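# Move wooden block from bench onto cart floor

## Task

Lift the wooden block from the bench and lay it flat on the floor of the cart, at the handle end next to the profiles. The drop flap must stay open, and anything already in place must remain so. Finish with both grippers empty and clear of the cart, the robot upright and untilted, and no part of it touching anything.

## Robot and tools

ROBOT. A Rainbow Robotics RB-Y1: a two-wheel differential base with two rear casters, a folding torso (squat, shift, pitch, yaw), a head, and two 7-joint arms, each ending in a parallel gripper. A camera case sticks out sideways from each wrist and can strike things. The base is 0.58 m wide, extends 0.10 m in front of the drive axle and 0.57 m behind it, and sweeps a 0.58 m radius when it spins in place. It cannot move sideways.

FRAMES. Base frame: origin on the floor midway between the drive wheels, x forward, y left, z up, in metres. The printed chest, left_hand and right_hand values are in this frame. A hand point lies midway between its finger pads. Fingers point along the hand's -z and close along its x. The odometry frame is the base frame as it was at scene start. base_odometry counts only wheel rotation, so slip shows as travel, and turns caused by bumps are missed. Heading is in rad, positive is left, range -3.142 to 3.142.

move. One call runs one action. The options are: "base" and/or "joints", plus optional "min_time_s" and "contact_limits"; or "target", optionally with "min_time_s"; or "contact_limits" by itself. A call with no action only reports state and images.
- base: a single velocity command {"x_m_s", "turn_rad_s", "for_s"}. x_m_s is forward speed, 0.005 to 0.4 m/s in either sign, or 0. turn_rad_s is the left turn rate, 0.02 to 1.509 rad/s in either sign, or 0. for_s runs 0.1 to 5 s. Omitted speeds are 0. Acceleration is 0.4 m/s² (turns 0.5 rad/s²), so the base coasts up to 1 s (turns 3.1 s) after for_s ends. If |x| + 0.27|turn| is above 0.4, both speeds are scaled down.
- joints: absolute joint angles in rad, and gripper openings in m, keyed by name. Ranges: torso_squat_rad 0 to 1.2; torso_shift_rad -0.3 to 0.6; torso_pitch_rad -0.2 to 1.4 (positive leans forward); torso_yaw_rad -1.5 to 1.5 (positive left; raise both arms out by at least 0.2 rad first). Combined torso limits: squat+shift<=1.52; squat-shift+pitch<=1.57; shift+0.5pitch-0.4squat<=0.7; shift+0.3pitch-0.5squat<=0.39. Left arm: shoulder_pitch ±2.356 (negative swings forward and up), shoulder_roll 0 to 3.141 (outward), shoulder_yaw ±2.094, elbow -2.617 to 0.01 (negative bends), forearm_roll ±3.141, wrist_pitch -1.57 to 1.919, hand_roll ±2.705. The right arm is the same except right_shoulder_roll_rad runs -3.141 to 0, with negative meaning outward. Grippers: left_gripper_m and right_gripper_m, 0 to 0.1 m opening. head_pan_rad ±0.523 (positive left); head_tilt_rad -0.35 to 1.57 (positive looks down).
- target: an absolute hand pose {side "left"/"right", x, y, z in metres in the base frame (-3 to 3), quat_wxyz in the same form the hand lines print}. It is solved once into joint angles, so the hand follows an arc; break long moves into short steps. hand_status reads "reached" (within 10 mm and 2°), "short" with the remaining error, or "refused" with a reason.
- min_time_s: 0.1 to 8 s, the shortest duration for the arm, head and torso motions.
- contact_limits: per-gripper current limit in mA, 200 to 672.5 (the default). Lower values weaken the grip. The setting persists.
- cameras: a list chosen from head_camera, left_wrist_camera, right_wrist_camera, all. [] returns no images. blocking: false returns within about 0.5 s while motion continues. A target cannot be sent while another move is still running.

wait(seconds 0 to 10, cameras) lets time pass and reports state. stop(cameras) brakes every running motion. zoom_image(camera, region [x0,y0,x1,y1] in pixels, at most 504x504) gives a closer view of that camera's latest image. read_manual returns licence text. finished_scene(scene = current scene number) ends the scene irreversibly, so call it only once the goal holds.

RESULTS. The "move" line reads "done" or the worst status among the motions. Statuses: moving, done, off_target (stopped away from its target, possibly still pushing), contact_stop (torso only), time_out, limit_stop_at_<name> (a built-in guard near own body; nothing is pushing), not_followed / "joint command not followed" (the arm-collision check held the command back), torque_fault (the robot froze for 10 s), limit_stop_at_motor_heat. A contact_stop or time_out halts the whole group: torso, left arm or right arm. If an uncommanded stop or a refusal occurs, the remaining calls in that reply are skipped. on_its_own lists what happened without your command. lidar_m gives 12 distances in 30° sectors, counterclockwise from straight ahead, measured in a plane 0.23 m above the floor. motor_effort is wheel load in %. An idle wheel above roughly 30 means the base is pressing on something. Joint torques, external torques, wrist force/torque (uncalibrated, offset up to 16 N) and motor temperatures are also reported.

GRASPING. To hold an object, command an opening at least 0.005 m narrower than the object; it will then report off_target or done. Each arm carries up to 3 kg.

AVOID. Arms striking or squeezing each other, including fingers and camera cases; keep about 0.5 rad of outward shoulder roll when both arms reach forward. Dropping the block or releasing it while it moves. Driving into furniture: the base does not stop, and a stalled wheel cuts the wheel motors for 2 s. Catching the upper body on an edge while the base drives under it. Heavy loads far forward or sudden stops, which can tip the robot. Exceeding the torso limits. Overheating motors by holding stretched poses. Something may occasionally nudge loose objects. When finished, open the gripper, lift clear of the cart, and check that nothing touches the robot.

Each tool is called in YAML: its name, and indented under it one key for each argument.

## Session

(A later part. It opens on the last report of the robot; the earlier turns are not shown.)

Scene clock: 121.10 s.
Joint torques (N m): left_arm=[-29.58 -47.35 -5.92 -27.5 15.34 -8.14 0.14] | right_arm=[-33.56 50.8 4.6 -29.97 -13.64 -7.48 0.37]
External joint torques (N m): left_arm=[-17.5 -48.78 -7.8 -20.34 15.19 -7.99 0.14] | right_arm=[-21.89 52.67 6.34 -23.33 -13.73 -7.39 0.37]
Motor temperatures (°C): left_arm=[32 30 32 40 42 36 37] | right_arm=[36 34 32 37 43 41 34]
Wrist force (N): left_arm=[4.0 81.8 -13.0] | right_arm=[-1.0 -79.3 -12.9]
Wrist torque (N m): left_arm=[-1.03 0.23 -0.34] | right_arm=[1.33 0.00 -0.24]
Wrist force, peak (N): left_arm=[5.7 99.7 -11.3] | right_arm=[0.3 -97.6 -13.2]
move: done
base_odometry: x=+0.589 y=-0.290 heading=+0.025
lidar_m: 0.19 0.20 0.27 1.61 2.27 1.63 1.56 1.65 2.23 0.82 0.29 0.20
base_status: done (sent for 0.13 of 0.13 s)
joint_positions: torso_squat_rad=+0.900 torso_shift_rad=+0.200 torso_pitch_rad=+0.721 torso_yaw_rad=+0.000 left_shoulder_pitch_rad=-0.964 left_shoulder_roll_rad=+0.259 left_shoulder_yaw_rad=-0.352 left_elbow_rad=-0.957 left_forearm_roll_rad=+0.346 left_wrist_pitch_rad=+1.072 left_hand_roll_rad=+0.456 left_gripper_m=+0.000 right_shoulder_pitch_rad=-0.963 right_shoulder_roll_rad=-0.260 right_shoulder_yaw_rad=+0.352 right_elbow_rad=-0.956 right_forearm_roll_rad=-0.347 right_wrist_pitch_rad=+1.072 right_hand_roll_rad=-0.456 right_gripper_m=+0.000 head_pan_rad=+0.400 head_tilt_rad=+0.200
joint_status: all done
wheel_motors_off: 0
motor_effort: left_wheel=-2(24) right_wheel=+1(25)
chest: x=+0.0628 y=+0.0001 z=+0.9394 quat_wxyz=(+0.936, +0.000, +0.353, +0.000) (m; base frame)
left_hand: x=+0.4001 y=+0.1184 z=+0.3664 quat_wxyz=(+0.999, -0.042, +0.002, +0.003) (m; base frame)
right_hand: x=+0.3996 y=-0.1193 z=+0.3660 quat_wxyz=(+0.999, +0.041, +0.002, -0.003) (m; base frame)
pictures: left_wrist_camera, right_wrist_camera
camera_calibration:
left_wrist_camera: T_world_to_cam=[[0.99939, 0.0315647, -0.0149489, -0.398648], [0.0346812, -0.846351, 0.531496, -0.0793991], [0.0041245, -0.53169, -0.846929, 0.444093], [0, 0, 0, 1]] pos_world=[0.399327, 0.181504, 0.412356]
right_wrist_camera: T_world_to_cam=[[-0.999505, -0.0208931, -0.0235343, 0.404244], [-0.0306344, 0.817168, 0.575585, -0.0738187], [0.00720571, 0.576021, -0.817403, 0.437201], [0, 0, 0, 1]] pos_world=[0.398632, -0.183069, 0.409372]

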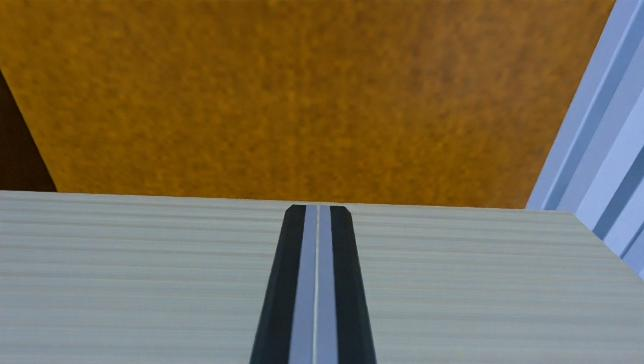

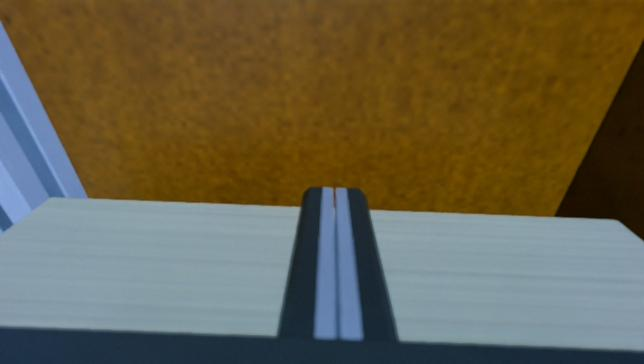

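move:
  base: {"x_m_s":0.05,"for_s":0.14}
  joints: {"left_shoulder_pitch_rad":-1.014,"left_shoulder_roll_rad":0.219,"left_shoulder_yaw_rad":-0.344,"left_elbow_rad":-0.81,"left_forearm_roll_rad":0.357,"left_wrist_pitch_rad":0.974,"left_hand_roll_rad":0.419,"right_shoulder_pitch_rad":-1.014,"right_shoulder_roll_rad":-0.219,"right_shoulder_yaw_rad":0.344,"right_elbow_rad":-0.81,"right_forearm_roll_rad":-0.357,"right_wrist_pitch_rad":0.974,"right_hand_roll_rad":-0.419}
  min_time_s: 1
  cameras: ["left_wrist_camera","right_wrist_camera"]

Scene clock: 126.77 s.
Joint torques (N m): left_arm=[-29.85 -46.26 -3.45 -26.42 14.09 -7.28 0.02] | right_arm=[-33.06 50.33 2.74 -28.44 -12.25 -6.6 0.46]
External joint torques (N m): left_arm=[-17.46 -47.6 -5.03 -19.76 13.95 -7.13 0.02] | right_arm=[-21.07 52.09 4.17 -22.28 -12.33 -6.51 0.46]
Motor temperatures (°C): left_arm=[32 31 32 40 42 36 37] | right_arm=[36 35 32 38 43 40 34]
Wrist force (N): left_arm=[2.9 79.0 -12.7] | right_arm=[-1.0 -75.4 -12.6]
Wrist torque (N m): left_arm=[-1.04 0.13 -0.32] | right_arm=[1.19 0.06 -0.33]
Wrist force, peak (N): left_arm=[4.9 97.4 -12.1] | right_arm=[-0.3 -95.0 -13.0]
move: done
base_odometry: x=+0.596 y=-0.290 heading=+0.025
lidar_m: 0.19 0.20 0.28 1.62 2.27 1.65 1.57 1.66 2.24 0.78 0.28 0.20
base_status: done (sent for 0.13 of 0.13 s)
joint_positions: torso_squat_rad=+0.900 torso_shift_rad=+0.200 torso_pitch_rad=+0.721 torso_yaw_rad=+0.000 left_shoulder_pitch_rad=-1.010 left_shoulder_roll_rad=+0.231 left_shoulder_yaw_rad=-0.343 left_elbow_rad=-0.805 left_forearm_roll_rad=+0.354 left_wrist_pitch_rad=+0.976 left_hand_roll_rad=+0.419 left_gripper_m=+0.000 right_shoulder_pitch_rad=-1.009 right_shoulder_roll_rad=-0.232 right_shoulder_yaw_rad=+0.343 right_elbow_rad=-0.804 right_forearm_roll_rad=-0.354 right_wrist_pitch_rad=+0.976 right_hand_roll_rad=-0.419 right_gripper_m=+0.000 head_pan_rad=+0.400 head_tilt_rad=+0.200
joint_status: all done
wheel_motors_off: 0
motor_effort: left_wheel=-1(24) right_wheel=+0(26)
chest: x=+0.0628 y=+0.0001 z=+0.9394 quat_wxyz=(+0.936, +0.000, +0.353, +0.000) (m; base frame)
left_hand: x=+0.3992 y=+0.1187 z=+0.3495 quat_wxyz=(+0.999, -0.042, +0.001, +0.002) (m; base frame)
right_hand: x=+0.3988 y=-0.1197 z=+0.3491 quat_wxyz=(+0.999, +0.041, +0.001, -0.003) (m; base frame)
pictures: left_wrist_camera, right_wrist_camera
camera_calibration:
left_wrist_camera: T_world_to_cam=[[0.999446, 0.0305833, -0.0131579, -0.398567], [0.032894, -0.846006, 0.532157, -0.0696053], [0.00514341, -0.532295, -0.846543, 0.429463], [0, 0, 0, 1]] pos_world=[0.398426, 0.181904, 0.395355]
right_wrist_camera: T_world_to_cam=[[-0.999442, -0.0215916, -0.0255018, 0.403666], [-0.0323443, 0.816745, 0.576092, -0.0633819], [0.00838967, 0.576595, -0.816987, 0.423088], [0, 0, 0, 1]] pos_world=[0.397841, -0.183468, 0.392465]

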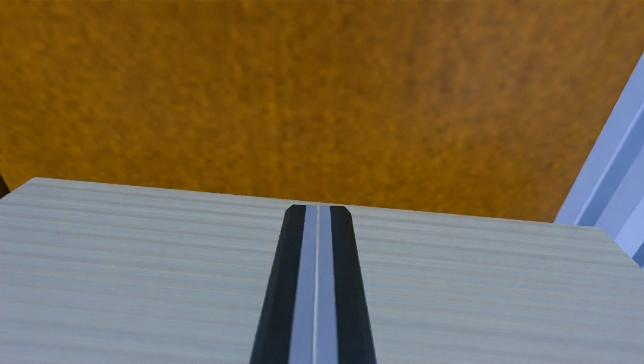

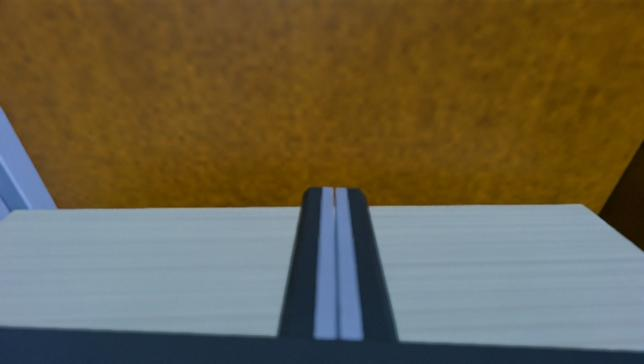

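move:
  base: {"x_m_s":-0.05,"for_s":0.32}
  cameras: ["left_wrist_camera","right_wrist_camera"]

Scene clock: 132.10 s.
Joint torques (N m): left_arm=[-30.31 -46.2 -3.66 -26.65 14.19 -7.28 0.13] | right_arm=[-32.9 49.91 3.11 -28.91 -12.48 -6.64 0.38]
External joint torques (N m): left_arm=[-17.93 -47.55 -5.24 -19.99 14.05 -7.13 0.13] | right_arm=[-20.91 51.67 4.55 -22.74 -12.56 -6.54 0.38]
Motor temperatures (°C): left_arm=[32 31 32 41 42 35 37] | right_arm=[36 36 32 38 43 40 34]
Wrist force (N): left_arm=[3.5 77.0 -11.7] | right_arm=[-0.8 -75.4 -12.4]
Wrist torque (N m): left_arm=[-0.91 0.19 -0.34] | right_arm=[1.23 0.07 -0.30]
Wrist force, peak (N): left_arm=[3.7 78.5 -13.0] | right_arm=[-0.6 -76.1 -12.9]
move: done
base_odometry: x=+0.579 y=-0.291 heading=+0.025
lidar_m: 0.20 0.21 0.30 1.62 2.24 1.62 1.55 1.64 2.22 0.88 0.30 0.21
base_status: done (sent for 0.33 of 0.33 s)
joint_positions: torso_squat_rad=+0.900 torso_shift_rad=+0.200 torso_pitch_rad=+0.721 torso_yaw_rad=+0.000 left_shoulder_pitch_rad=-1.009 left_shoulder_roll_rad=+0.231 left_shoulder_yaw_rad=-0.342 left_elbow_rad=-0.805 left_forearm_roll_rad=+0.353 left_wrist_pitch_rad=+0.976 left_hand_roll_rad=+0.419 left_gripper_m=+0.000 right_shoulder_pitch_rad=-1.009 right_shoulder_roll_rad=-0.232 right_shoulder_yaw_rad=+0.343 right_elbow_rad=-0.804 right_forearm_roll_rad=-0.354 right_wrist_pitch_rad=+0.976 right_hand_roll_rad=-0.419 right_gripper_m=+0.000 head_pan_rad=+0.400 head_tilt_rad=+0.200
joint_status: not commanded
wheel_motors_off: 0
motor_effort: left_wheel=+1(24) right_wheel=+1(23)
chest: x=+0.0627 y=+0.0001 z=+0.9394 quat_wxyz=(+0.936, +0.000, +0.353, +0.000) (m; base frame)
left_hand: x=+0.3991 y=+0.1188 z=+0.3495 quat_wxyz=(+0.999, -0.042, +0.001, +0.002) (m; base frame)
right_hand: x=+0.3988 y=-0.1197 z=+0.3492 quat_wxyz=(+0.999, +0.041, +0.001, -0.003) (m; base frame)
pictures: left_wrist_camera, right_wrist_camera
camera_calibration:
left_wrist_camera: T_world_to_cam=[[0.999442, 0.0306682, -0.0132075, -0.398564], [0.032993, -0.846077, 0.532039, -0.0695005], [0.00514216, -0.532178, -0.846617, 0.429524], [0, 0, 0, 1]] pos_world=[0.398426, 0.182004, 0.395355]
right_wrist_camera: T_world_to_cam=[[-0.999442, -0.0215928, -0.0255026, 0.403666], [-0.0323457, 0.816745, 0.576092, -0.0633813], [0.00838965, 0.576595, -0.816987, 0.423088], [0, 0, 0, 1]] pos_world=[0.397841, -0.183468, 0.392465]

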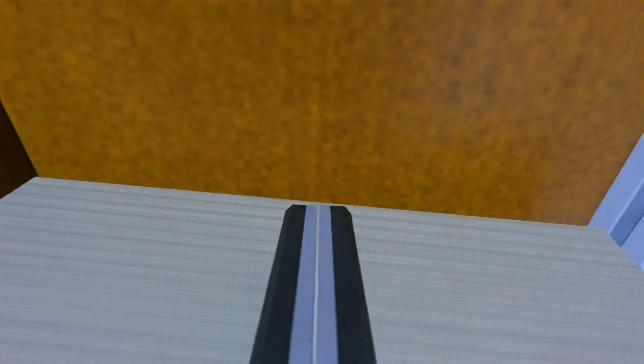

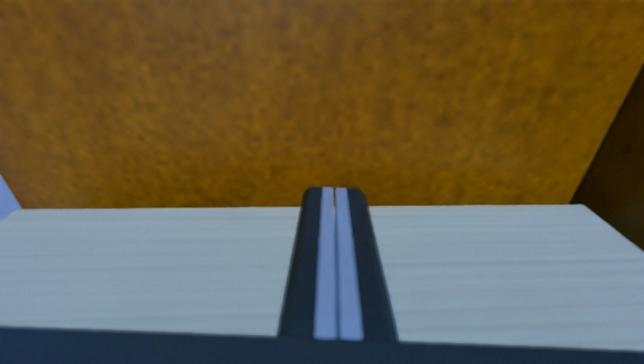

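move:
  joints: {"torso_squat_rad":0.921}
  min_time_s: 0.8
  cameras: ["left_wrist_camera"]

move:
  joints: {"torso_squat_rad":0.932}
  min_time_s: 0.6
  cameras: ["left_wrist_camera","right_wrist_camera"]

Scene clock: 135.43 s.
Joint torques (N m): left_arm=[-30.11 -46.35 -3.74 -26.74 14.09 -7.25 0.11] | right_arm=[-32.84 50.12 3.09 -28.91 -12.4 -6.56 0.46]
External joint torques (N m): left_arm=[-17.72 -47.7 -5.32 -20.08 13.95 -7.1 0.11] | right_arm=[-20.85 51.88 4.52 -22.74 -12.48 -6.47 0.46]
Motor temperatures (°C): left_arm=[33 31 32 41 42 35 37] | right_arm=[36 36 32 38 43 40 34]
Wrist force (N): left_arm=[3.4 76.4 -12.4] | right_arm=[-1.0 -74.9 -11.6]
Wrist torque (N m): left_arm=[-0.80 0.19 -0.34] | right_arm=[1.19 0.09 -0.30]
Wrist force, peak (N): left_arm=[3.1 78.2 -12.8] | right_arm=[-1.3 -75.8 -12.6]
move: done
base_odometry: x=+0.579 y=-0.291 heading=+0.025
lidar_m: 0.20 0.21 0.29 1.61 2.25 1.63 1.54 1.64 2.22 0.85 0.30 0.21
base_status: not commanded
joint_positions: torso_squat_rad=+0.921 torso_shift_rad=+0.200 torso_pitch_rad=+0.721 torso_yaw_rad=+0.000 left_shoulder_pitch_rad=-1.009 left_shoulder_roll_rad=+0.231 left_shoulder_yaw_rad=-0.342 left_elbow_rad=-0.805 left_forearm_roll_rad=+0.353 left_wrist_pitch_rad=+0.976 left_hand_roll_rad=+0.419 left_gripper_m=+0.000 right_shoulder_pitch_rad=-1.009 right_shoulder_roll_rad=-0.232 right_shoulder_yaw_rad=+0.343 right_elbow_rad=-0.804 right_forearm_roll_rad=-0.354 right_wrist_pitch_rad=+0.976 right_hand_roll_rad=-0.419 right_gripper_m=+0.000 head_pan_rad=+0.400 head_tilt_rad=+0.200
joint_status: all done
wheel_motors_off: 0
motor_effort: left_wheel=+1(1) right_wheel=+0(3)
chest: x=+0.0604 y=+0.0001 z=+0.9281 quat_wxyz=(+0.936, +0.000, +0.353, +0.000) (m; base frame)
left_hand: x=+0.3969 y=+0.1188 z=+0.3382 quat_wxyz=(+0.999, -0.042, +0.001, +0.002) (m; base frame)
right_hand: x=+0.3965 y=-0.1197 z=+0.3378 quat_wxyz=(+0.999, +0.041, +0.001, -0.003) (m; base frame)
pictures: left_wrist_camera
camera_calibration:
left_wrist_camera: T_world_to_cam=[[0.999442, 0.0307223, -0.0131234, -0.396457], [0.032994, -0.846075, 0.532042, -0.0634144], [0.00524214, -0.532178, -0.846616, 0.419929], [0, 0, 0, 1]] pos_world=[0.396127, 0.182004, 0.384055]

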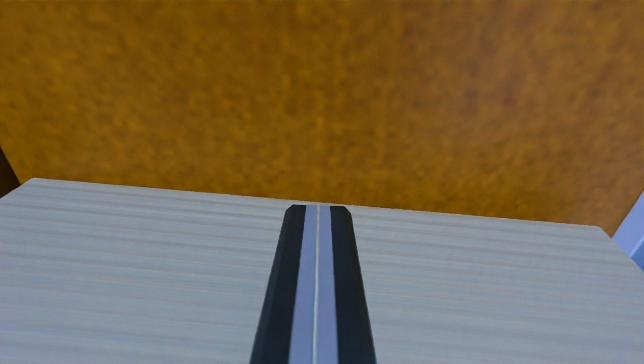

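Scene clock: 136.30 s.
Joint torques (N m): left_arm=[-27.88 -46.48 -4.04 -26.19 14.09 -7.12 0.07] | right_arm=[-31.26 50.64 3.52 -28.42 -12.75 -6.02 0.39]
External joint torques (N m): left_arm=[-15.47 -47.83 -5.63 -19.53 13.95 -6.97 0.07] | right_arm=[-19.25 52.4 4.96 -22.24 -12.83 -5.93 0.39]
Motor temperatures (°C): left_arm=[33 31 32 41 42 35 37] | right_arm=[36 36 32 38 43 40 34]
Wrist force (N): left_arm=[4.7 78.5 -5.4] | right_arm=[3.5 -76.2 -10.9]
Wrist torque (N m): left_arm=[-1.04 0.32 -0.30] | right_arm=[1.27 0.27 -0.41]
Wrist force, peak (N): left_arm=[4.4 79.3 -3.7] | right_arm=[3.5 -76.9 -10.6]
move: done
base_odometry: x=+0.579 y=-0.291 heading=+0.025
lidar_m: 0.20 0.22 0.30 1.62 2.24 1.64 1.56 1.64 2.22 0.86 0.31 0.22
base_status: not commanded
joint_positions: torso_squat_rad=+0.932 torso_shift_rad=+0.200 torso_pitch_rad=+0.720 torso_yaw_rad=+0.000 left_shoulder_pitch_rad=-1.010 left_shoulder_roll_rad=+0.231 left_shoulder_yaw_rad=-0.342 left_elbow_rad=-0.805 left_forearm_roll_rad=+0.353 left_wrist_pitch_rad=+0.976 left_hand_roll_rad=+0.419 left_gripper_m=+0.000 right_shoulder_pitch_rad=-1.009 right_shoulder_roll_rad=-0.232 right_shoulder_yaw_rad=+0.343 right_elbow_rad=-0.804 right_forearm_roll_rad=-0.354 right_wrist_pitch_rad=+0.976 right_hand_roll_rad=-0.419 right_gripper_m=+0.000 head_pan_rad=+0.400 head_tilt_rad=+0.200
joint_status: all done
wheel_motors_off: 0
motor_effort: left_wheel=-1(1) right_wheel=-2(3)
chest: x=+0.0591 y=+0.0001 z=+0.9221 quat_wxyz=(+0.936, +0.000, +0.352, +0.000) (m; base frame)
left_hand: x=+0.3961 y=+0.1187 z=+0.3325 quat_wxyz=(+0.999, -0.042, +0.000, +0.002) (m; base frame)
right_hand: x=+0.3956 y=-0.1197 z=+0.3321 quat_wxyz=(+0.999, +0.041, +0.001, -0.003) (m; base frame)
pictures: left_wrist_camera, right_wrist_camera
camera_calibration:
left_wrist_camera: T_world_to_cam=[[0.999454, 0.03068, -0.0122693, -0.39595], [0.0325026, -0.846005, 0.532184, -0.0603087], [0.00594752, -0.532292, -0.84654, 0.414768], [0, 0, 0, 1]] pos_world=[0.395227, 0.181904, 0.378355]
right_wrist_camera: T_world_to_cam=[[-0.999418, -0.0215454, -0.0264477, 0.400393], [-0.032853, 0.81667, 0.576169, -0.0535321], [0.00918528, 0.576702, -0.816903, 0.408897], [0, 0, 0, 1]] pos_world=[0.394645, -0.183467, 0.375462]

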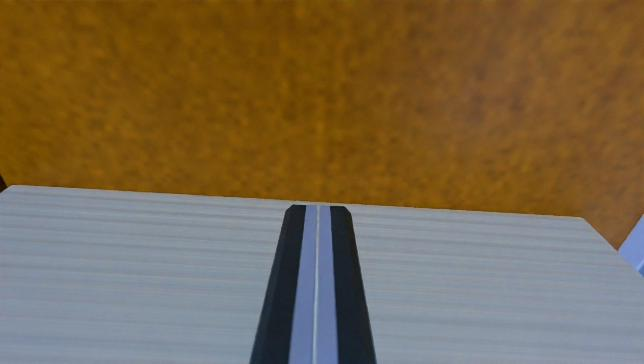

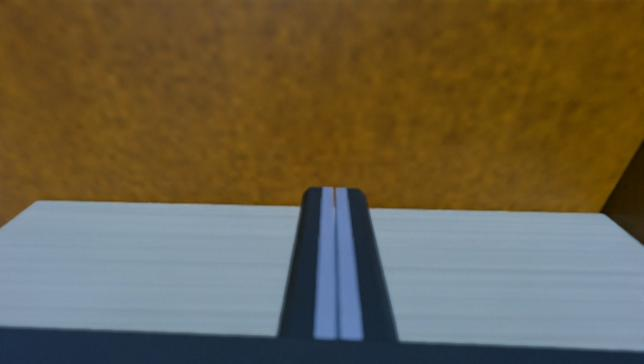

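move:
  joints: {"torso_squat_rad":0.942}
  min_time_s: 0.6
  cameras: ["left_wrist_camera","right_wrist_camera"]

Scene clock: 137.90 s.
Joint torques (N m): left_arm=[-22.03 -49.87 -6.19 -21.25 14.03 -9.74 0.28] | right_arm=[-26.08 53.93 4.89 -23.53 -12.75 -8.93 0.28]
External joint torques (N m): left_arm=[-9.49 -51.27 -7.8 -14.55 13.9 -9.58 0.28] | right_arm=[-13.95 55.74 6.35 -17.32 -12.84 -8.83 0.28]
Motor temperatures (°C): left_arm=[33 31 32 41 42 35 37] | right_arm=[36 36 32 38 43 40 34]
Wrist force (N): left_arm=[-7.0 84.8 47.9] | right_arm=[-12.0 -83.8 42.9]
Wrist torque (N m): left_arm=[-1.92 0.41 -0.49] | right_arm=[2.26 -0.35 -0.21]
Wrist force, peak (N): left_arm=[-8.0 85.1 51.4] | right_arm=[-13.1 -84.7 44.5]
move: done
base_odometry: x=+0.579 y=-0.291 heading=+0.025
lidar_m: 0.20 0.22 0.29 1.62 2.24 1.62 1.56 1.64 2.23 0.86 0.31 0.22
base_status: not commanded
joint_positions: torso_squat_rad=+0.942 torso_shift_rad=+0.199 torso_pitch_rad=+0.717 torso_yaw_rad=+0.000 left_shoulder_pitch_rad=-1.012 left_shoulder_roll_rad=+0.232 left_shoulder_yaw_rad=-0.342 left_elbow_rad=-0.806 left_forearm_roll_rad=+0.353 left_wrist_pitch_rad=+0.976 left_hand_roll_rad=+0.419 left_gripper_m=+0.000 right_shoulder_pitch_rad=-1.010 right_shoulder_roll_rad=-0.233 right_shoulder_yaw_rad=+0.342 right_elbow_rad=-0.806 right_forearm_roll_rad=-0.354 right_wrist_pitch_rad=+0.976 right_hand_roll_rad=-0.419 right_gripper_m=+0.000 head_pan_rad=+0.400 head_tilt_rad=+0.200
joint_status: all done
wheel_motors_off: 0
motor_effort: left_wheel=+4(5) right_wheel=+1(3)
chest: x=+0.0566 y=+0.0001 z=+0.9173 quat_wxyz=(+0.936, +0.000, +0.351, +0.000) (m; base frame)
left_hand: x=+0.3970 y=+0.1187 z=+0.3295 quat_wxyz=(+0.999, -0.042, -0.002, +0.002) (m; base frame)
right_hand: x=+0.3963 y=-0.1197 z=+0.3291 quat_wxyz=(+0.999, +0.041, -0.002, -0.002) (m; base frame)
pictures: left_wrist_camera, right_wrist_camera
camera_calibration:
left_wrist_camera: T_world_to_cam=[[0.999509, 0.0306144, -0.00664889, -0.398809], [0.0294514, -0.845876, 0.532566, -0.0576911], [0.01068, -0.5325, -0.846363, 0.410318], [0, 0, 0, 1]] pos_world=[0.39593, 0.181904, 0.37535]
right_wrist_camera: T_world_to_cam=[[-0.999262, -0.0216478, -0.0317461, 0.402625], [-0.035991, 0.816666, 0.575987, -0.0504153], [0.0134571, 0.576704, -0.816842, 0.404637], [0, 0, 0, 1]] pos_world=[0.395068, -0.183468, 0.372345]

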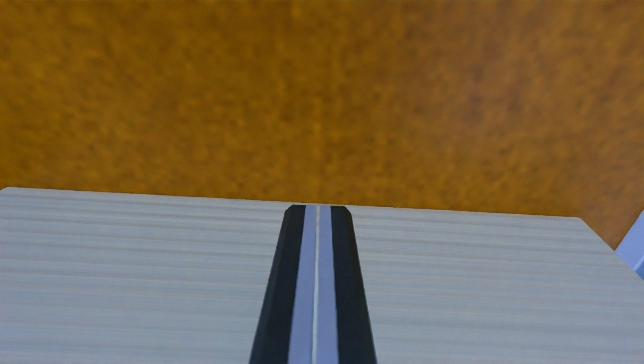

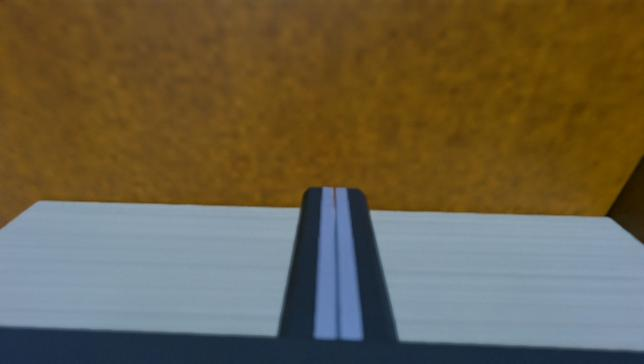

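move:
  joints: {"left_shoulder_pitch_rad":-0.965,"left_shoulder_roll_rad":0.278,"left_shoulder_yaw_rad":-0.278,"left_elbow_rad":-0.849,"left_forearm_roll_rad":0.399,"left_wrist_pitch_rad":0.984,"left_hand_roll_rad":0.319,"right_shoulder_pitch_rad":-0.99,"right_shoulder_roll_rad":-0.248,"right_shoulder_yaw_rad":0.311,"right_elbow_rad":-0.83,"right_forearm_roll_rad":-0.378,"right_wrist_pitch_rad":0.979,"right_hand_roll_rad":-0.369}
  min_time_s: 2
  cameras: ["left_wrist_camera","right_wrist_camera"]

move:
  joints: {"left_shoulder_pitch_rad":-0.805,"left_shoulder_roll_rad":0.4,"left_shoulder_yaw_rad":-0.288,"left_elbow_rad":-1.447,"left_forearm_roll_rad":0.41,"left_wrist_pitch_rad":1.37,"left_hand_roll_rad":0.49,"head_pan_rad":0,"head_tilt_rad":0.3}
  min_time_s: 1.2

Scene clock: 145.50 s.
Joint torques (N m): left_arm=[-10.14 2.57 3.71 -7.4 0.38 -0.03 -0.28] | right_arm=[-10.25 -3.74 -3.43 -7.48 -0.32 0.13 0.21]
External joint torques (N m): left_arm=[1.72 -0.15 1.91 -0.73 0.21 0.12 -0.28] | right_arm=[1.58 -1.52 -1.92 -1.23 -0.38 0.24 0.21]
Motor temperatures (°C): left_arm=[32 31 32 41 42 35 37] | right_arm=[36 37 32 38 43 40 34]
Wrist force (N): left_arm=[1.4 1.6 -7.6] | right_arm=[-0.4 1.0 -4.9]
Wrist torque (N m): left_arm=[-0.25 0.24 0.14] | right_arm=[-0.11 0.09 -0.10]
Wrist force, peak (N): left_arm=[-6.8 86.1 48.9] | right_arm=[-12.1 -84.7 43.3]
move: done
base_odometry: x=+0.579 y=-0.291 heading=+0.025
lidar_m: 0.20 0.21 0.29 1.62 2.25 1.62 1.56 1.64 2.21 0.85 0.30 0.21
base_status: not commanded
joint_positions: torso_squat_rad=+0.942 torso_shift_rad=+0.200 torso_pitch_rad=+0.720 torso_yaw_rad=+0.000 left_shoulder_pitch_rad=-0.965 left_shoulder_roll_rad=+0.278 left_shoulder_yaw_rad=-0.278 left_elbow_rad=-0.849 left_forearm_roll_rad=+0.399 left_wrist_pitch_rad=+0.984 left_hand_roll_rad=+0.319 left_gripper_m=+0.000 right_shoulder_pitch_rad=-0.990 right_shoulder_roll_rad=-0.248 right_shoulder_yaw_rad=+0.311 right_elbow_rad=-0.830 right_forearm_roll_rad=-0.378 right_wrist_pitch_rad=+0.979 right_hand_roll_rad=-0.369 right_gripper_m=+0.000 head_pan_rad=+0.400 head_tilt_rad=+0.200
joint_status: all done
wheel_motors_off: 0
motor_effort: left_wheel=+1(5) right_wheel=+2(6)
chest: x=+0.0577 y=+0.0001 z=+0.9167 quat_wxyz=(+0.936, +0.000, +0.352, +0.000) (m; base frame)
left_hand: x=+0.3960 y=+0.1483 z=+0.3273 quat_wxyz=(+0.999, -0.051, +0.000, +0.001) (m; base frame)
right_hand: x=+0.3964 y=-0.1270 z=+0.3284 quat_wxyz=(+0.999, +0.052, -0.001, +0.000) (m; base frame)
pictures: left_wrist_camera, right_wrist_camera
camera_calibration:
left_wrist_camera: T_world_to_cam=[[0.999536, 0.0277854, -0.0124922, -0.396491], [0.0300882, -0.836123, 0.547716, -0.038185], [0.0047735, -0.547838, -0.836571, 0.425686], [0, 0, 0, 1]] pos_world=[0.395424, 0.212296, 0.372078]
right_wrist_camera: T_world_to_cam=[[-0.999222, -0.0253916, -0.0301865, 0.401472], [-0.0383496, 0.804481, 0.592738, -0.0502752], [0.00923394, 0.593435, -0.804829, 0.408186], [0, 0, 0, 1]] pos_world=[0.395462, -0.191592, 0.370439]

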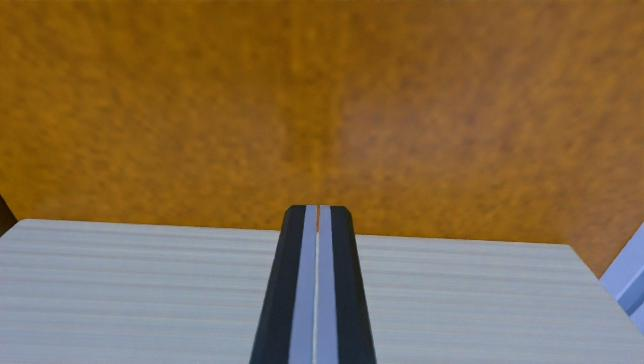

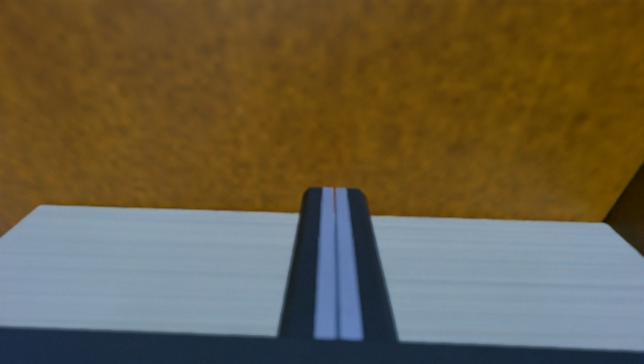

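Scene clock: 147.03 s.
Joint torques (N m): left_arm=[-9.97 2.22 3.14 -8.32 0.16 -0.5 0.11] | right_arm=[-10.8 -3.19 -3.28 -6.7 -0.27 0.08 0.24]
External joint torques (N m): left_arm=[0.59 -1.25 -0.04 -0.11 -0.04 -0.33 0.11] | right_arm=[1.02 -0.97 -1.77 -0.45 -0.32 0.19 0.23]
Motor temperatures (°C): left_arm=[32 31 32 40 41 35 37] | right_arm=[36 37 31 38 42 40 34]
Wrist force (N): left_arm=[0.9 1.3 -7.9] | right_arm=[-0.2 0.9 -5.6]
Wrist torque (N m): left_arm=[-0.26 0.19 0.07] | right_arm=[-0.14 0.12 -0.08]
Wrist force, peak (N): left_arm=[1.6 1.6 -8.3] | right_arm=[-0.5 1.1 -5.8]
move: done
base_odometry: x=+0.579 y=-0.291 heading=+0.025
lidar_m: 0.20 0.21 0.29 1.62 2.24 1.62 1.56 1.64 2.23 0.85 0.31 0.21
base_status: not commanded
joint_positions: torso_squat_rad=+0.942 torso_shift_rad=+0.200 torso_pitch_rad=+0.720 torso_yaw_rad=+0.000 left_shoulder_pitch_rad=-0.805 left_shoulder_roll_rad=+0.400 left_shoulder_yaw_rad=-0.288 left_elbow_rad=-1.447 left_forearm_roll_rad=+0.410 left_wrist_pitch_rad=+1.370 left_hand_roll_rad=+0.490 left_gripper_m=+0.000 right_shoulder_pitch_rad=-0.990 right_shoulder_roll_rad=-0.248 right_shoulder_yaw_rad=+0.311 right_elbow_rad=-0.830 right_forearm_roll_rad=-0.378 right_wrist_pitch_rad=+0.979 right_hand_roll_rad=-0.369 right_gripper_m=+0.000 head_pan_rad=+0.000 head_tilt_rad=+0.300
joint_status: all done
wheel_motors_off: 0
motor_effort: left_wheel=+0(2) right_wheel=+1(4)
chest: x=+0.0577 y=+0.0001 z=+0.9167 quat_wxyz=(+0.936, +0.000, +0.352, +0.000) (m; base frame)
left_hand: x=+0.3958 y=+0.1523 z=+0.4156 quat_wxyz=(+0.999, -0.051, +0.001, +0.011) (m; base frame)
right_hand: x=+0.3964 y=-0.1271 z=+0.3284 quat_wxyz=(+0.999, +0.052, -0.001, +0.000) (m; base frame)
pictures: head_camera, left_wrist_camera, right_wrist_camera
camera_calibration:
head_camera: T_world_to_cam=[[-0.0111234, -0.999504, -0.0294592, 0.0324129], [-0.820542, 0.0259612, -0.570997, 0.821788], [0.571478, 0.017821, -0.820424, 0.690946], [0, 0, 0, 1]] pos_world=[0.279812, -0.00125113, 1.03706]
left_wrist_camera: T_world_to_cam=[[0.998773, 0.0474462, -0.0142235, -0.397185], [0.0474859, -0.835495, 0.547442, -0.0898993], [0.0140904, -0.547446, -0.836723, 0.498032], [0, 0, 0, 1]] pos_world=[0.393949, 0.21638, 0.46028]
right_wrist_camera: T_world_to_cam=[[-0.999225, -0.025314, -0.0301278, 0.401461], [-0.0382516, 0.804532, 0.592677, -0.0501418], [0.00923578, 0.59337, -0.804877, 0.408169], [0, 0, 0, 1]] pos_world=[0.395462, -0.191692, 0.370339]

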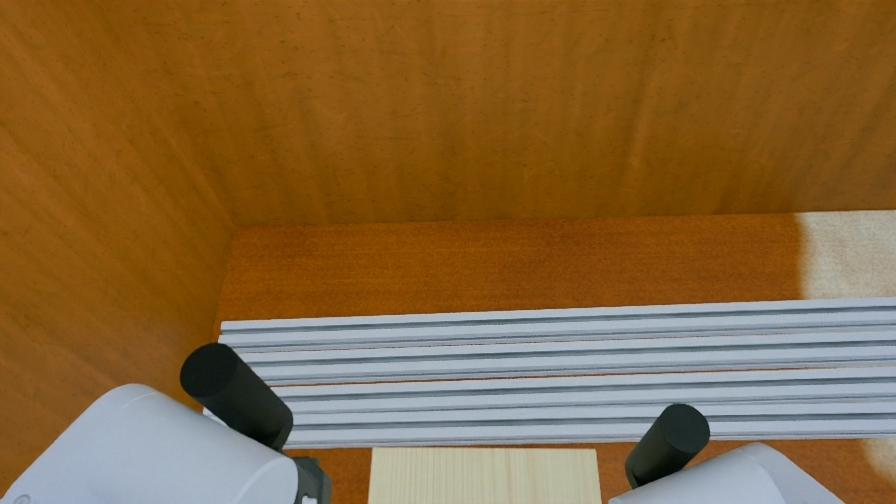

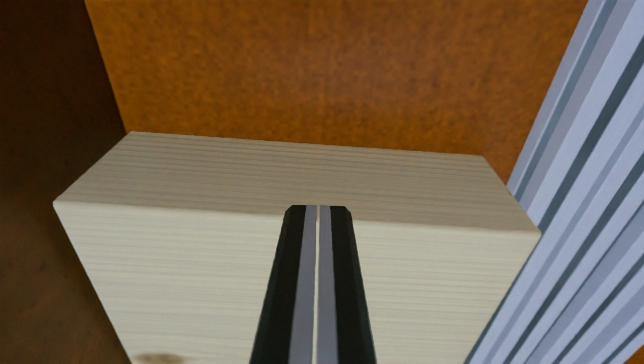

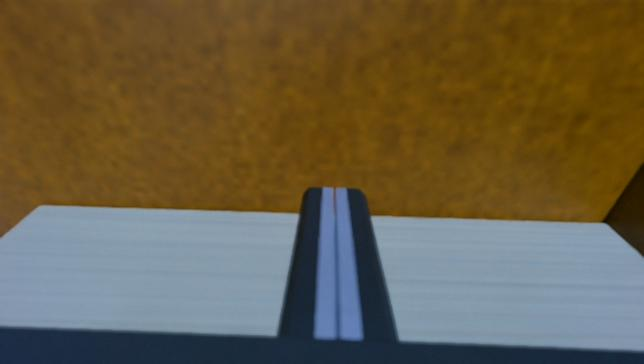

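move:
  target: {"side":"right","x":0.397,"y":-0.085,"z":0.33,"quat_wxyz":[0.9988,0.05,0,0]}
  min_time_s: 1.5
  cameras: ["left_wrist_camera"]

move:
  target: {"side":"right","x":0.397,"y":-0.045,"z":0.33,"quat_wxyz":[0.9988,0.05,0,0]}
  min_time_s: 1.5
  cameras: ["left_wrist_camera","right_wrist_camera"]

Scene clock: 150.77 s.
Joint torques (N m): left_arm=[-10.07 2.45 3.34 -8.4 0.23 -0.45 0.2] | right_arm=[-17.31 6.84 0.31 -8.84 -0.95 -1.15 -0.31]
External joint torques (N m): left_arm=[0.49 -1.01 0.16 -0.19 0.03 -0.27 0.2] | right_arm=[-4.66 7.28 1.39 -2.55 -1.02 -1.04 -0.31]
Motor temperatures (°C): left_arm=[32 31 32 40 41 35 37] | right_arm=[36 36 31 37 41 39 34]
Wrist force (N): left_arm=[1.3 1.2 -8.1] | right_arm=[-1.6 -6.0 -8.7]
Wrist torque (N m): left_arm=[-0.24 0.24 0.09] | right_arm=[-0.09 0.00 -0.01]
Wrist force, peak (N): left_arm=[1.6 1.7 -8.3] | right_arm=[5.0 -10.8 -2.6]
move: done
base_odometry: x=+0.579 y=-0.291 heading=+0.025
lidar_m: 0.21 0.22 0.30 1.62 2.25 1.62 1.56 1.63 2.21 0.86 0.29 0.21
base_status: not commanded
joint_positions: torso_squat_rad=+0.942 torso_shift_rad=+0.200 torso_pitch_rad=+0.720 torso_yaw_rad=+0.000 left_shoulder_pitch_rad=-0.805 left_shoulder_roll_rad=+0.400 left_shoulder_yaw_rad=-0.288 left_elbow_rad=-1.447 left_forearm_roll_rad=+0.410 left_wrist_pitch_rad=+1.370 left_hand_roll_rad=+0.490 left_gripper_m=+0.000 right_shoulder_pitch_rad=-1.055 right_shoulder_roll_rad=-0.169 right_shoulder_yaw_rad=+0.341 right_elbow_rad=-0.749 right_forearm_roll_rad=-0.318 right_wrist_pitch_rad=+0.964 right_hand_roll_rad=-0.449 right_gripper_m=+0.000 head_pan_rad=+0.000 head_tilt_rad=+0.300
joint_status: all done
wheel_motors_off: 0
motor_effort: left_wheel=-1(2) right_wheel=+2(4)
chest: x=+0.0578 y=+0.0001 z=+0.9167 quat_wxyz=(+0.936, +0.000, +0.352, +0.000) (m; base frame)
left_hand: x=+0.3958 y=+0.1522 z=+0.4155 quat_wxyz=(+0.999, -0.051, +0.001, +0.011) (m; base frame)
right_hand: x=+0.3962 y=-0.0869 z=+0.3298 quat_wxyz=(+0.999, +0.049, +0.000, -0.001) (m; base frame)
right_hand_status: reached (checked arc, planned for 1.5 s): 2 mm and 0.1 deg off.
pictures: left_wrist_camera
camera_calibration:
left_wrist_camera: T_world_to_cam=[[0.99878, 0.0472524, -0.0143414, -0.397186], [0.0473865, -0.835429, 0.547551, -0.0900131], [0.0138919, -0.547563, -0.836649, 0.498045], [0, 0, 0, 1]] pos_world=[0.394048, 0.21628, 0.46028]

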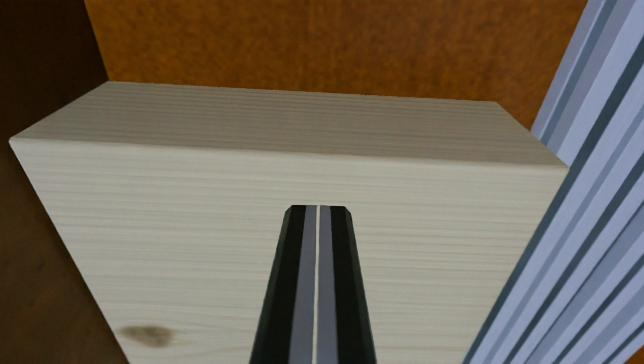

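Scene clock: 152.60 s.
Joint torques (N m): left_arm=[-10.04 2.05 3.29 -8.32 0.18 -0.41 0.14] | right_arm=[-18.62 8.14 0.37 -8.43 -0.8 -1.05 -0.37]
External joint torques (N m): left_arm=[0.52 -1.41 0.11 -0.12 -0.01 -0.23 0.14] | right_arm=[-4.86 7.02 0.99 -2.45 -0.86 -0.93 -0.37]
Motor temperatures (°C): left_arm=[32 31 32 40 40 35 37] | right_arm=[36 36 31 37 41 39 34]
Wrist force (N): left_arm=[1.8 1.5 -8.4] | right_arm=[-2.0 -6.0 -6.4]
Wrist torque (N m): left_arm=[-0.27 0.31 0.13] | right_arm=[-0.01 -0.03 -0.02]
Wrist force, peak (N): left_arm=[1.8 1.5 -8.4] | right_arm=[-1.5 -7.4 -9.0]
move: done
base_odometry: x=+0.579 y=-0.291 heading=+0.025
lidar_m: 0.20 0.22 0.31 1.62 2.26 1.63 1.56 1.63 2.21 0.84 0.32 0.21
base_status: not commanded
joint_positions: torso_squat_rad=+0.942 torso_shift_rad=+0.200 torso_pitch_rad=+0.720 torso_yaw_rad=+0.000 left_shoulder_pitch_rad=-0.805 left_shoulder_roll_rad=+0.400 left_shoulder_yaw_rad=-0.288 left_elbow_rad=-1.447 left_forearm_roll_rad=+0.410 left_wrist_pitch_rad=+1.370 left_hand_roll_rad=+0.490 left_gripper_m=+0.000 right_shoulder_pitch_rad=-1.164 right_shoulder_roll_rad=-0.076 right_shoulder_yaw_rad=+0.356 right_elbow_rad=-0.565 right_forearm_roll_rad=-0.284 right_wrist_pitch_rad=+0.895 right_hand_roll_rad=-0.506 right_gripper_m=+0.000 head_pan_rad=+0.000 head_tilt_rad=+0.300
joint_status: all done
wheel_motors_off: 0
motor_effort: left_wheel=-1(2) right_wheel=+3(5)
chest: x=+0.0578 y=+0.0001 z=+0.9167 quat_wxyz=(+0.936, +0.000, +0.352, +0.000) (m; base frame)
left_hand: x=+0.3958 y=+0.1522 z=+0.4155 quat_wxyz=(+0.999, -0.051, +0.001, +0.011) (m; base frame)
right_hand: x=+0.3965 y=-0.0466 z=+0.3296 quat_wxyz=(+0.999, +0.049, +0.000, -0.001) (m; base frame)
right_hand_status: reached (checked arc, planned for 1.5 s): 2 mm and 0.1 deg off.
pictures: left_wrist_camera, right_wrist_camera
camera_calibration:
left_wrist_camera: T_world_to_cam=[[0.998781, 0.0471968, -0.0144243, -0.397133], [0.0473855, -0.835432, 0.547548, -0.0900391], [0.013792, -0.547564, -0.83665, 0.497947], [0, 0, 0, 1]] pos_world=[0.394048, 0.21618, 0.46018]
right_wrist_camera: T_world_to_cam=[[-0.999268, -0.0249417, -0.0290089, 0.403286], [-0.0372443, 0.807543, 0.588631, -0.1145], [0.00874444, 0.589281, -0.807881, 0.362365], [0, 0, 0, 1]] pos_world=[0.395557, -0.111013, 0.371845]

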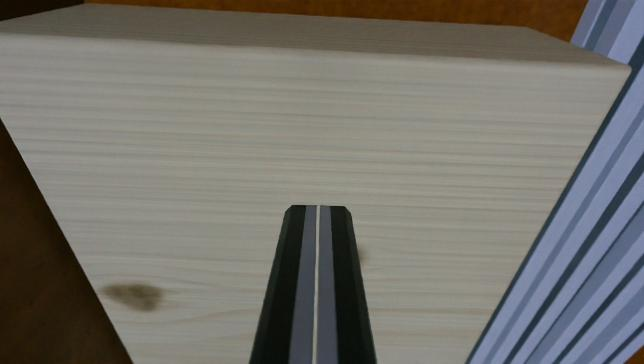

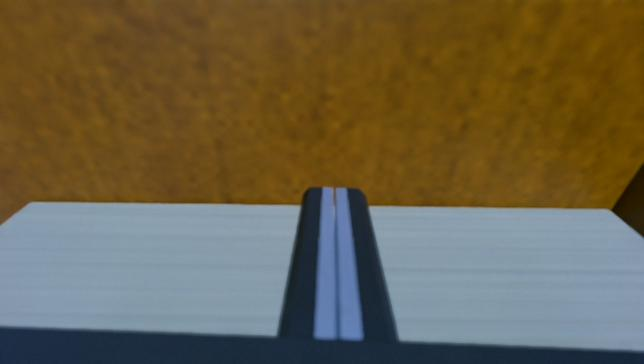

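move:
  joints: {"right_shoulder_pitch_rad":-0.99,"right_shoulder_roll_rad":-0.248,"right_shoulder_yaw_rad":0.311,"right_elbow_rad":-0.83,"right_forearm_roll_rad":-0.378,"right_wrist_pitch_rad":0.979,"right_hand_roll_rad":-0.369}
  cameras: []

move:
  joints: {"left_shoulder_pitch_rad":-0.866,"left_shoulder_roll_rad":0.4,"left_shoulder_yaw_rad":-0.285,"left_elbow_rad":-1.853,"left_forearm_roll_rad":0.428,"left_wrist_pitch_rad":1.797,"left_hand_roll_rad":0.651,"right_shoulder_pitch_rad":-0.805,"right_shoulder_roll_rad":-0.4,"right_shoulder_yaw_rad":0.288,"right_elbow_rad":-1.447,"right_forearm_roll_rad":-0.41,"right_wrist_pitch_rad":1.37,"right_hand_roll_rad":-0.49}
  cameras: []

move:
  joints: {"torso_squat_rad":0.1,"head_tilt_rad":0.4,"right_shoulder_pitch_rad":-0.866,"right_shoulder_roll_rad":-0.4,"right_shoulder_yaw_rad":0.285,"right_elbow_rad":-1.853,"right_forearm_roll_rad":-0.428,"right_wrist_pitch_rad":1.797,"right_hand_roll_rad":-0.651}
  cameras: ["head_camera"]

move:
  base: {"x_m_s":-0.3,"for_s":1.8}
  cameras: ["head_camera"]

Scene clock: 156.40 s.
Joint torques (N m): left_arm=[-10 2.45 3.04 -8.16 0.21 -0.42 0.1] | right_arm=[-12.08 -0.93 -3 -6.85 -0.12 -0.11 -0.22]
External joint torques (N m): left_arm=[0.56 -1.01 -0.14 0.05 0.01 -0.24 0.1] | right_arm=[-0.27 1.3 -1.49 -0.6 -0.17 0 -0.22]
Motor temperatures (°C): left_arm=[32 31 32 40 40 34 37] | right_arm=[36 35 31 36 40 39 34]
Wrist force (N): left_arm=[1.4 1.8 -7.9] | right_arm=[-0.3 0.8 -5.2]
Wrist torque (N m): left_arm=[-0.32 0.28 0.12] | right_arm=[-0.09 0.09 -0.06]
Wrist force, peak (N): left_arm=[0.6 1.9 -8.7] | right_arm=[-2.0 -5.7 -7.8]
move: done
base_odometry: x=+0.579 y=-0.291 heading=+0.025
lidar_m: 0.20 0.21 0.28 1.61 2.25 1.63 1.56 1.65 2.23 0.88 0.30 0.21
base_status: not commanded
joint_positions: torso_squat_rad=+0.942 torso_shift_rad=+0.200 torso_pitch_rad=+0.720 torso_yaw_rad=+0.000 left_shoulder_pitch_rad=-0.805 left_shoulder_roll_rad=+0.400 left_shoulder_yaw_rad=-0.288 left_elbow_rad=-1.447 left_forearm_roll_rad=+0.410 left_wrist_pitch_rad=+1.370 left_hand_roll_rad=+0.490 left_gripper_m=+0.000 right_shoulder_pitch_rad=-0.990 right_shoulder_roll_rad=-0.248 right_shoulder_yaw_rad=+0.311 right_elbow_rad=-0.830 right_forearm_roll_rad=-0.378 right_wrist_pitch_rad=+0.979 right_hand_roll_rad=-0.369 right_gripper_m=+0.000 head_pan_rad=+0.000 head_tilt_rad=+0.300
joint_status: all done
wheel_motors_off: 0
motor_effort: left_wheel=+0(2) right_wheel=+0(2)
chest: x=+0.0578 y=+0.0000 z=+0.9166 quat_wxyz=(+0.936, +0.000, +0.352, +0.000) (m; base frame)
left_hand: x=+0.3958 y=+0.1523 z=+0.4155 quat_wxyz=(+0.999, -0.051, +0.001, +0.011) (m; base frame)
right_hand: x=+0.3962 y=-0.1275 z=+0.3282 quat_wxyz=(+0.999, +0.051, +0.000, -0.001) (m; base frame)
pictures: none
No camera images: "cameras" was empty.

Scene clock: 157.83 s.
Joint torques (N m): left_arm=[-10.42 1.44 4.36 -7.75 0.21 -0.55 -0.02] | right_arm=[-10.36 -4.31 -4.52 -8.57 -0.17 -0.23 -0.08]
External joint torques (N m): left_arm=[1.13 -0.9 0.93 0.69 0.04 -0.35 -0.02] | right_arm=[-0.25 -0.41 -1.49 -0.87 -0.24 -0.12 -0.08]
Motor temperatures (°C): left_arm=[32 30 31 39 39 34 37] | right_arm=[36 35 31 36 40 39 34]
Wrist force (N): left_arm=[1.6 1.6 -7.3] | right_arm=[-0.5 1.2 -4.9]
Wrist torque (N m): left_arm=[-0.27 0.30 0.07] | right_arm=[-0.14 0.04 -0.08]
Wrist force, peak (N): left_arm=[0.5 1.1 -9.1] | right_arm=[-0.8 0.8 -6.0]
move: done
base_odometry: x=+0.579 y=-0.291 heading=+0.025
lidar_m: 0.20 0.21 0.29 1.62 2.25 1.62 1.56 1.64 2.22 0.87 0.30 0.21
base_status: not commanded
joint_positions: torso_squat_rad=+0.942 torso_shift_rad=+0.200 torso_pitch_rad=+0.720 torso_yaw_rad=+0.000 left_shoulder_pitch_rad=-0.866 left_shoulder_roll_rad=+0.400 left_shoulder_yaw_rad=-0.285 left_elbow_rad=-1.853 left_forearm_roll_rad=+0.428 left_wrist_pitch_rad=+1.797 left_hand_roll_rad=+0.651 left_gripper_m=+0.000 right_shoulder_pitch_rad=-0.805 right_shoulder_roll_rad=-0.400 right_shoulder_yaw_rad=+0.288 right_elbow_rad=-1.447 right_forearm_roll_rad=-0.410 right_wrist_pitch_rad=+1.370 right_hand_roll_rad=-0.490 right_gripper_m=+0.000 head_pan_rad=+0.000 head_tilt_rad=+0.300
joint_status: all done
wheel_motors_off: 0
motor_effort: left_wheel=+0(5) right_wheel=-1(4)
chest: x=+0.0578 y=+0.0001 z=+0.9166 quat_wxyz=(+0.936, +0.000, +0.352, +0.000) (m; base frame)
left_hand: x=+0.3991 y=+0.1141 z=+0.5316 quat_wxyz=(+0.999, -0.050, -0.001, +0.000) (m; base frame)
right_hand: x=+0.3956 y=-0.1522 z=+0.4154 quat_wxyz=(+0.999, +0.051, +0.001, -0.011) (m; base frame)
pictures: none
No camera images: "cameras" was empty.

Scene clock: 161.43 s.
Joint torques (N m): left_arm=[-10.53 1.46 3.76 -8.05 0.26 -0.69 0] | right_arm=[-12.03 -2.65 -4.13 -8.36 -0.15 -0.2 0.02]
External joint torques (N m): left_arm=[1.01 -0.88 0.33 0.38 0.08 -0.49 0] | right_arm=[-0.86 0.18 -0.87 -0.37 -0.23 -0.05 0.02]
Motor temperatures (°C): left_arm=[32 30 31 39 39 34 37] | right_arm=[35 34 31 36 39 38 34]
Wrist force (N): left_arm=[1.0 1.4 -7.2] | right_arm=[-0.3 1.4 -4.9]
Wrist torque (N m): left_arm=[-0.30 0.25 0.09] | right_arm=[-0.17 0.05 -0.06]
Wrist force, peak (N): left_arm=[0.7 1.2 -8.9] | right_arm=[-1.2 0.7 -6.1]
move: done
base_odometry: x=+0.579 y=-0.291 heading=+0.025
lidar_m: 0.19 0.21 0.30 1.60 2.25 1.63 1.56 1.63 2.23 0.86 0.31 0.21
base_status: not commanded
joint_positions: torso_squat_rad=+0.100 torso_shift_rad=+0.200 torso_pitch_rad=+0.720 torso_yaw_rad=+0.000 left_shoulder_pitch_rad=-0.866 left_shoulder_roll_rad=+0.400 left_shoulder_yaw_rad=-0.285 left_elbow_rad=-1.853 left_forearm_roll_rad=+0.428 left_wrist_pitch_rad=+1.797 left_hand_roll_rad=+0.651 left_gripper_m=+0.000 right_shoulder_pitch_rad=-0.866 right_shoulder_roll_rad=-0.400 right_shoulder_yaw_rad=+0.285 right_elbow_rad=-1.853 right_forearm_roll_rad=-0.428 right_wrist_pitch_rad=+1.797 right_hand_roll_rad=-0.651 right_gripper_m=+0.000 head_pan_rad=+0.000 head_tilt_rad=+0.400
joint_status: all done
wheel_motors_off: 0
motor_effort: left_wheel=+0(2) right_wheel=+1(3)
chest: x=+0.1144 y=+0.0001 z=+1.1957 quat_wxyz=(+0.936, +0.000, +0.352, +0.000) (m; base frame)
left_hand: x=+0.4556 y=+0.1142 z=+0.8106 quat_wxyz=(+0.999, -0.050, +0.000, +0.000) (m; base frame)
right_hand: x=+0.4555 y=-0.1141 z=+0.8105 quat_wxyz=(+0.999, +0.050, +0.000, +0.000) (m; base frame)
pictures: head_camera
camera_calibration:
head_camera: T_world_to_cam=[[-0.0141071, -0.999502, -0.0282442, 0.0404356], [-0.873607, 0.0260619, -0.485934, 0.928366], [0.486428, 0.0178192, -0.873539, 0.980474], [0, 0, 0, 1]] pos_world=[0.334667, -0.00125082, 1.30875]

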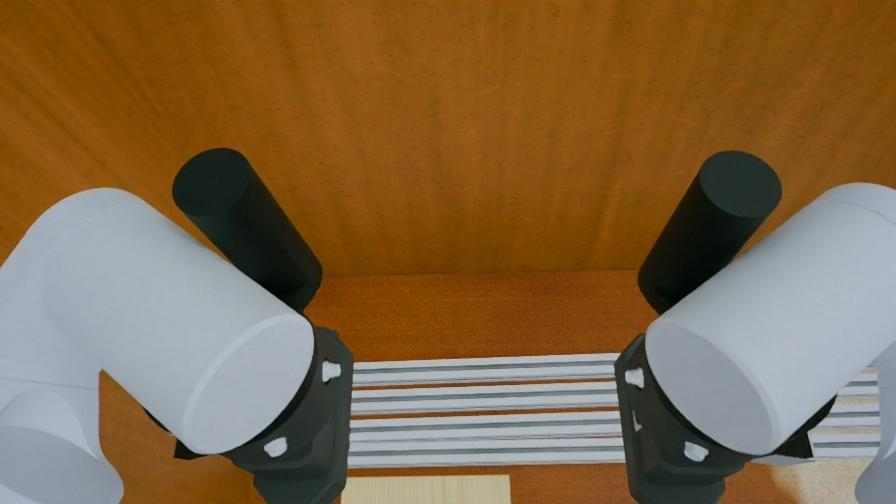

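Scene clock: 164.43 s.
Joint torques (N m): left_arm=[-10.87 1.57 3.84 -7.95 0.21 -0.54 0.04] | right_arm=[-11.76 -2.62 -4.61 -8.41 -0.09 -0.05 0.08]
External joint torques (N m): left_arm=[0.67 -0.77 0.41 0.49 0.03 -0.35 0.04] | right_arm=[-0.6 0.21 -1.35 -0.42 -0.17 0.09 0.08]
Motor temperatures (°C): left_arm=[32 30 31 39 38 34 37] | right_arm=[35 34 31 35 39 38 34]
Wrist force (N): left_arm=[0.6 1.0 -7.4] | right_arm=[-0.7 1.1 -4.7]
Wrist torque (N m): left_arm=[-0.23 0.18 0.10] | right_arm=[-0.15 0.00 -0.07]
Wrist force, peak (N): left_arm=[1.1 1.7 -8.5] | right_arm=[-1.1 0.9 -5.5]
move: done
base_odometry: x=+0.039 y=-0.304 heading=+0.023
lidar_m: 0.74 0.77 1.82 4.18 1.46 1.07 1.02 1.07 1.46 3.90 1.08 0.78
base_status: done (sent for 1.8 of 1.8 s)
joint_positions: torso_squat_rad=+0.100 torso_shift_rad=+0.200 torso_pitch_rad=+0.720 torso_yaw_rad=+0.000 left_shoulder_pitch_rad=-0.866 left_shoulder_roll_rad=+0.400 left_shoulder_yaw_rad=-0.285 left_elbow_rad=-1.853 left_forearm_roll_rad=+0.428 left_wrist_pitch_rad=+1.797 left_hand_roll_rad=+0.651 left_gripper_m=+0.000 right_shoulder_pitch_rad=-0.866 right_shoulder_roll_rad=-0.400 right_shoulder_yaw_rad=+0.285 right_elbow_rad=-1.853 right_forearm_roll_rad=-0.428 right_wrist_pitch_rad=+1.797 right_hand_roll_rad=-0.651 right_gripper_m=+0.000 head_pan_rad=+0.000 head_tilt_rad=+0.400
joint_status: not commanded
wheel_motors_off: 0
motor_effort: left_wheel=-17(29) right_wheel=+16(33)
chest: x=+0.1144 y=+0.0001 z=+1.1958 quat_wxyz=(+0.936, +0.000, +0.352, +0.000) (m; base frame)
left_hand: x=+0.4556 y=+0.1142 z=+0.8107 quat_wxyz=(+0.999, -0.050, +0.000, +0.000) (m; base frame)
right_hand: x=+0.4555 y=-0.1141 z=+0.8106 quat_wxyz=(+0.999, +0.050, +0.000, +0.000) (m; base frame)
pictures: head_camera
camera_calibration:
head_camera: T_world_to_cam=[[-0.0141047, -0.999502, -0.0282437, 0.0404355], [-0.873564, 0.0260611, -0.486011, 0.928414], [0.486505, 0.0178176, -0.873496, 0.980528], [0, 0, 0, 1]] pos_world=[0.334567, -0.00125082, 1.30885]

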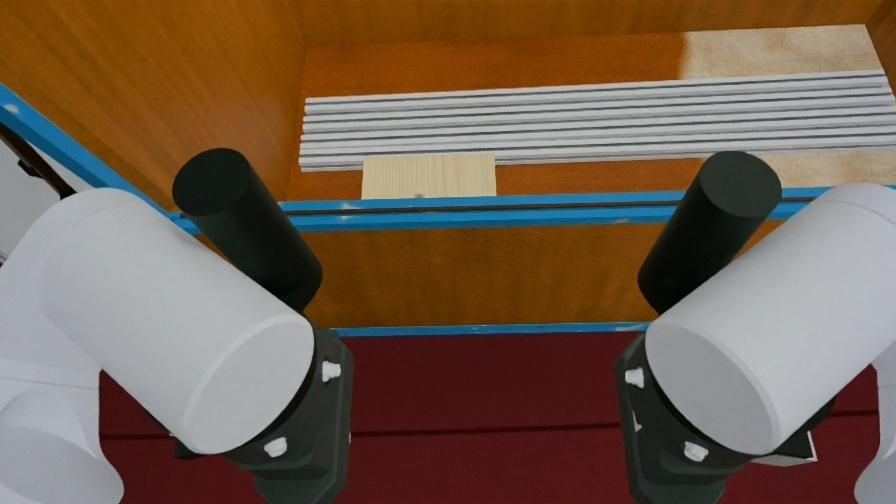

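finished_scene:
  scene: 2

The scene is finished: the task was done.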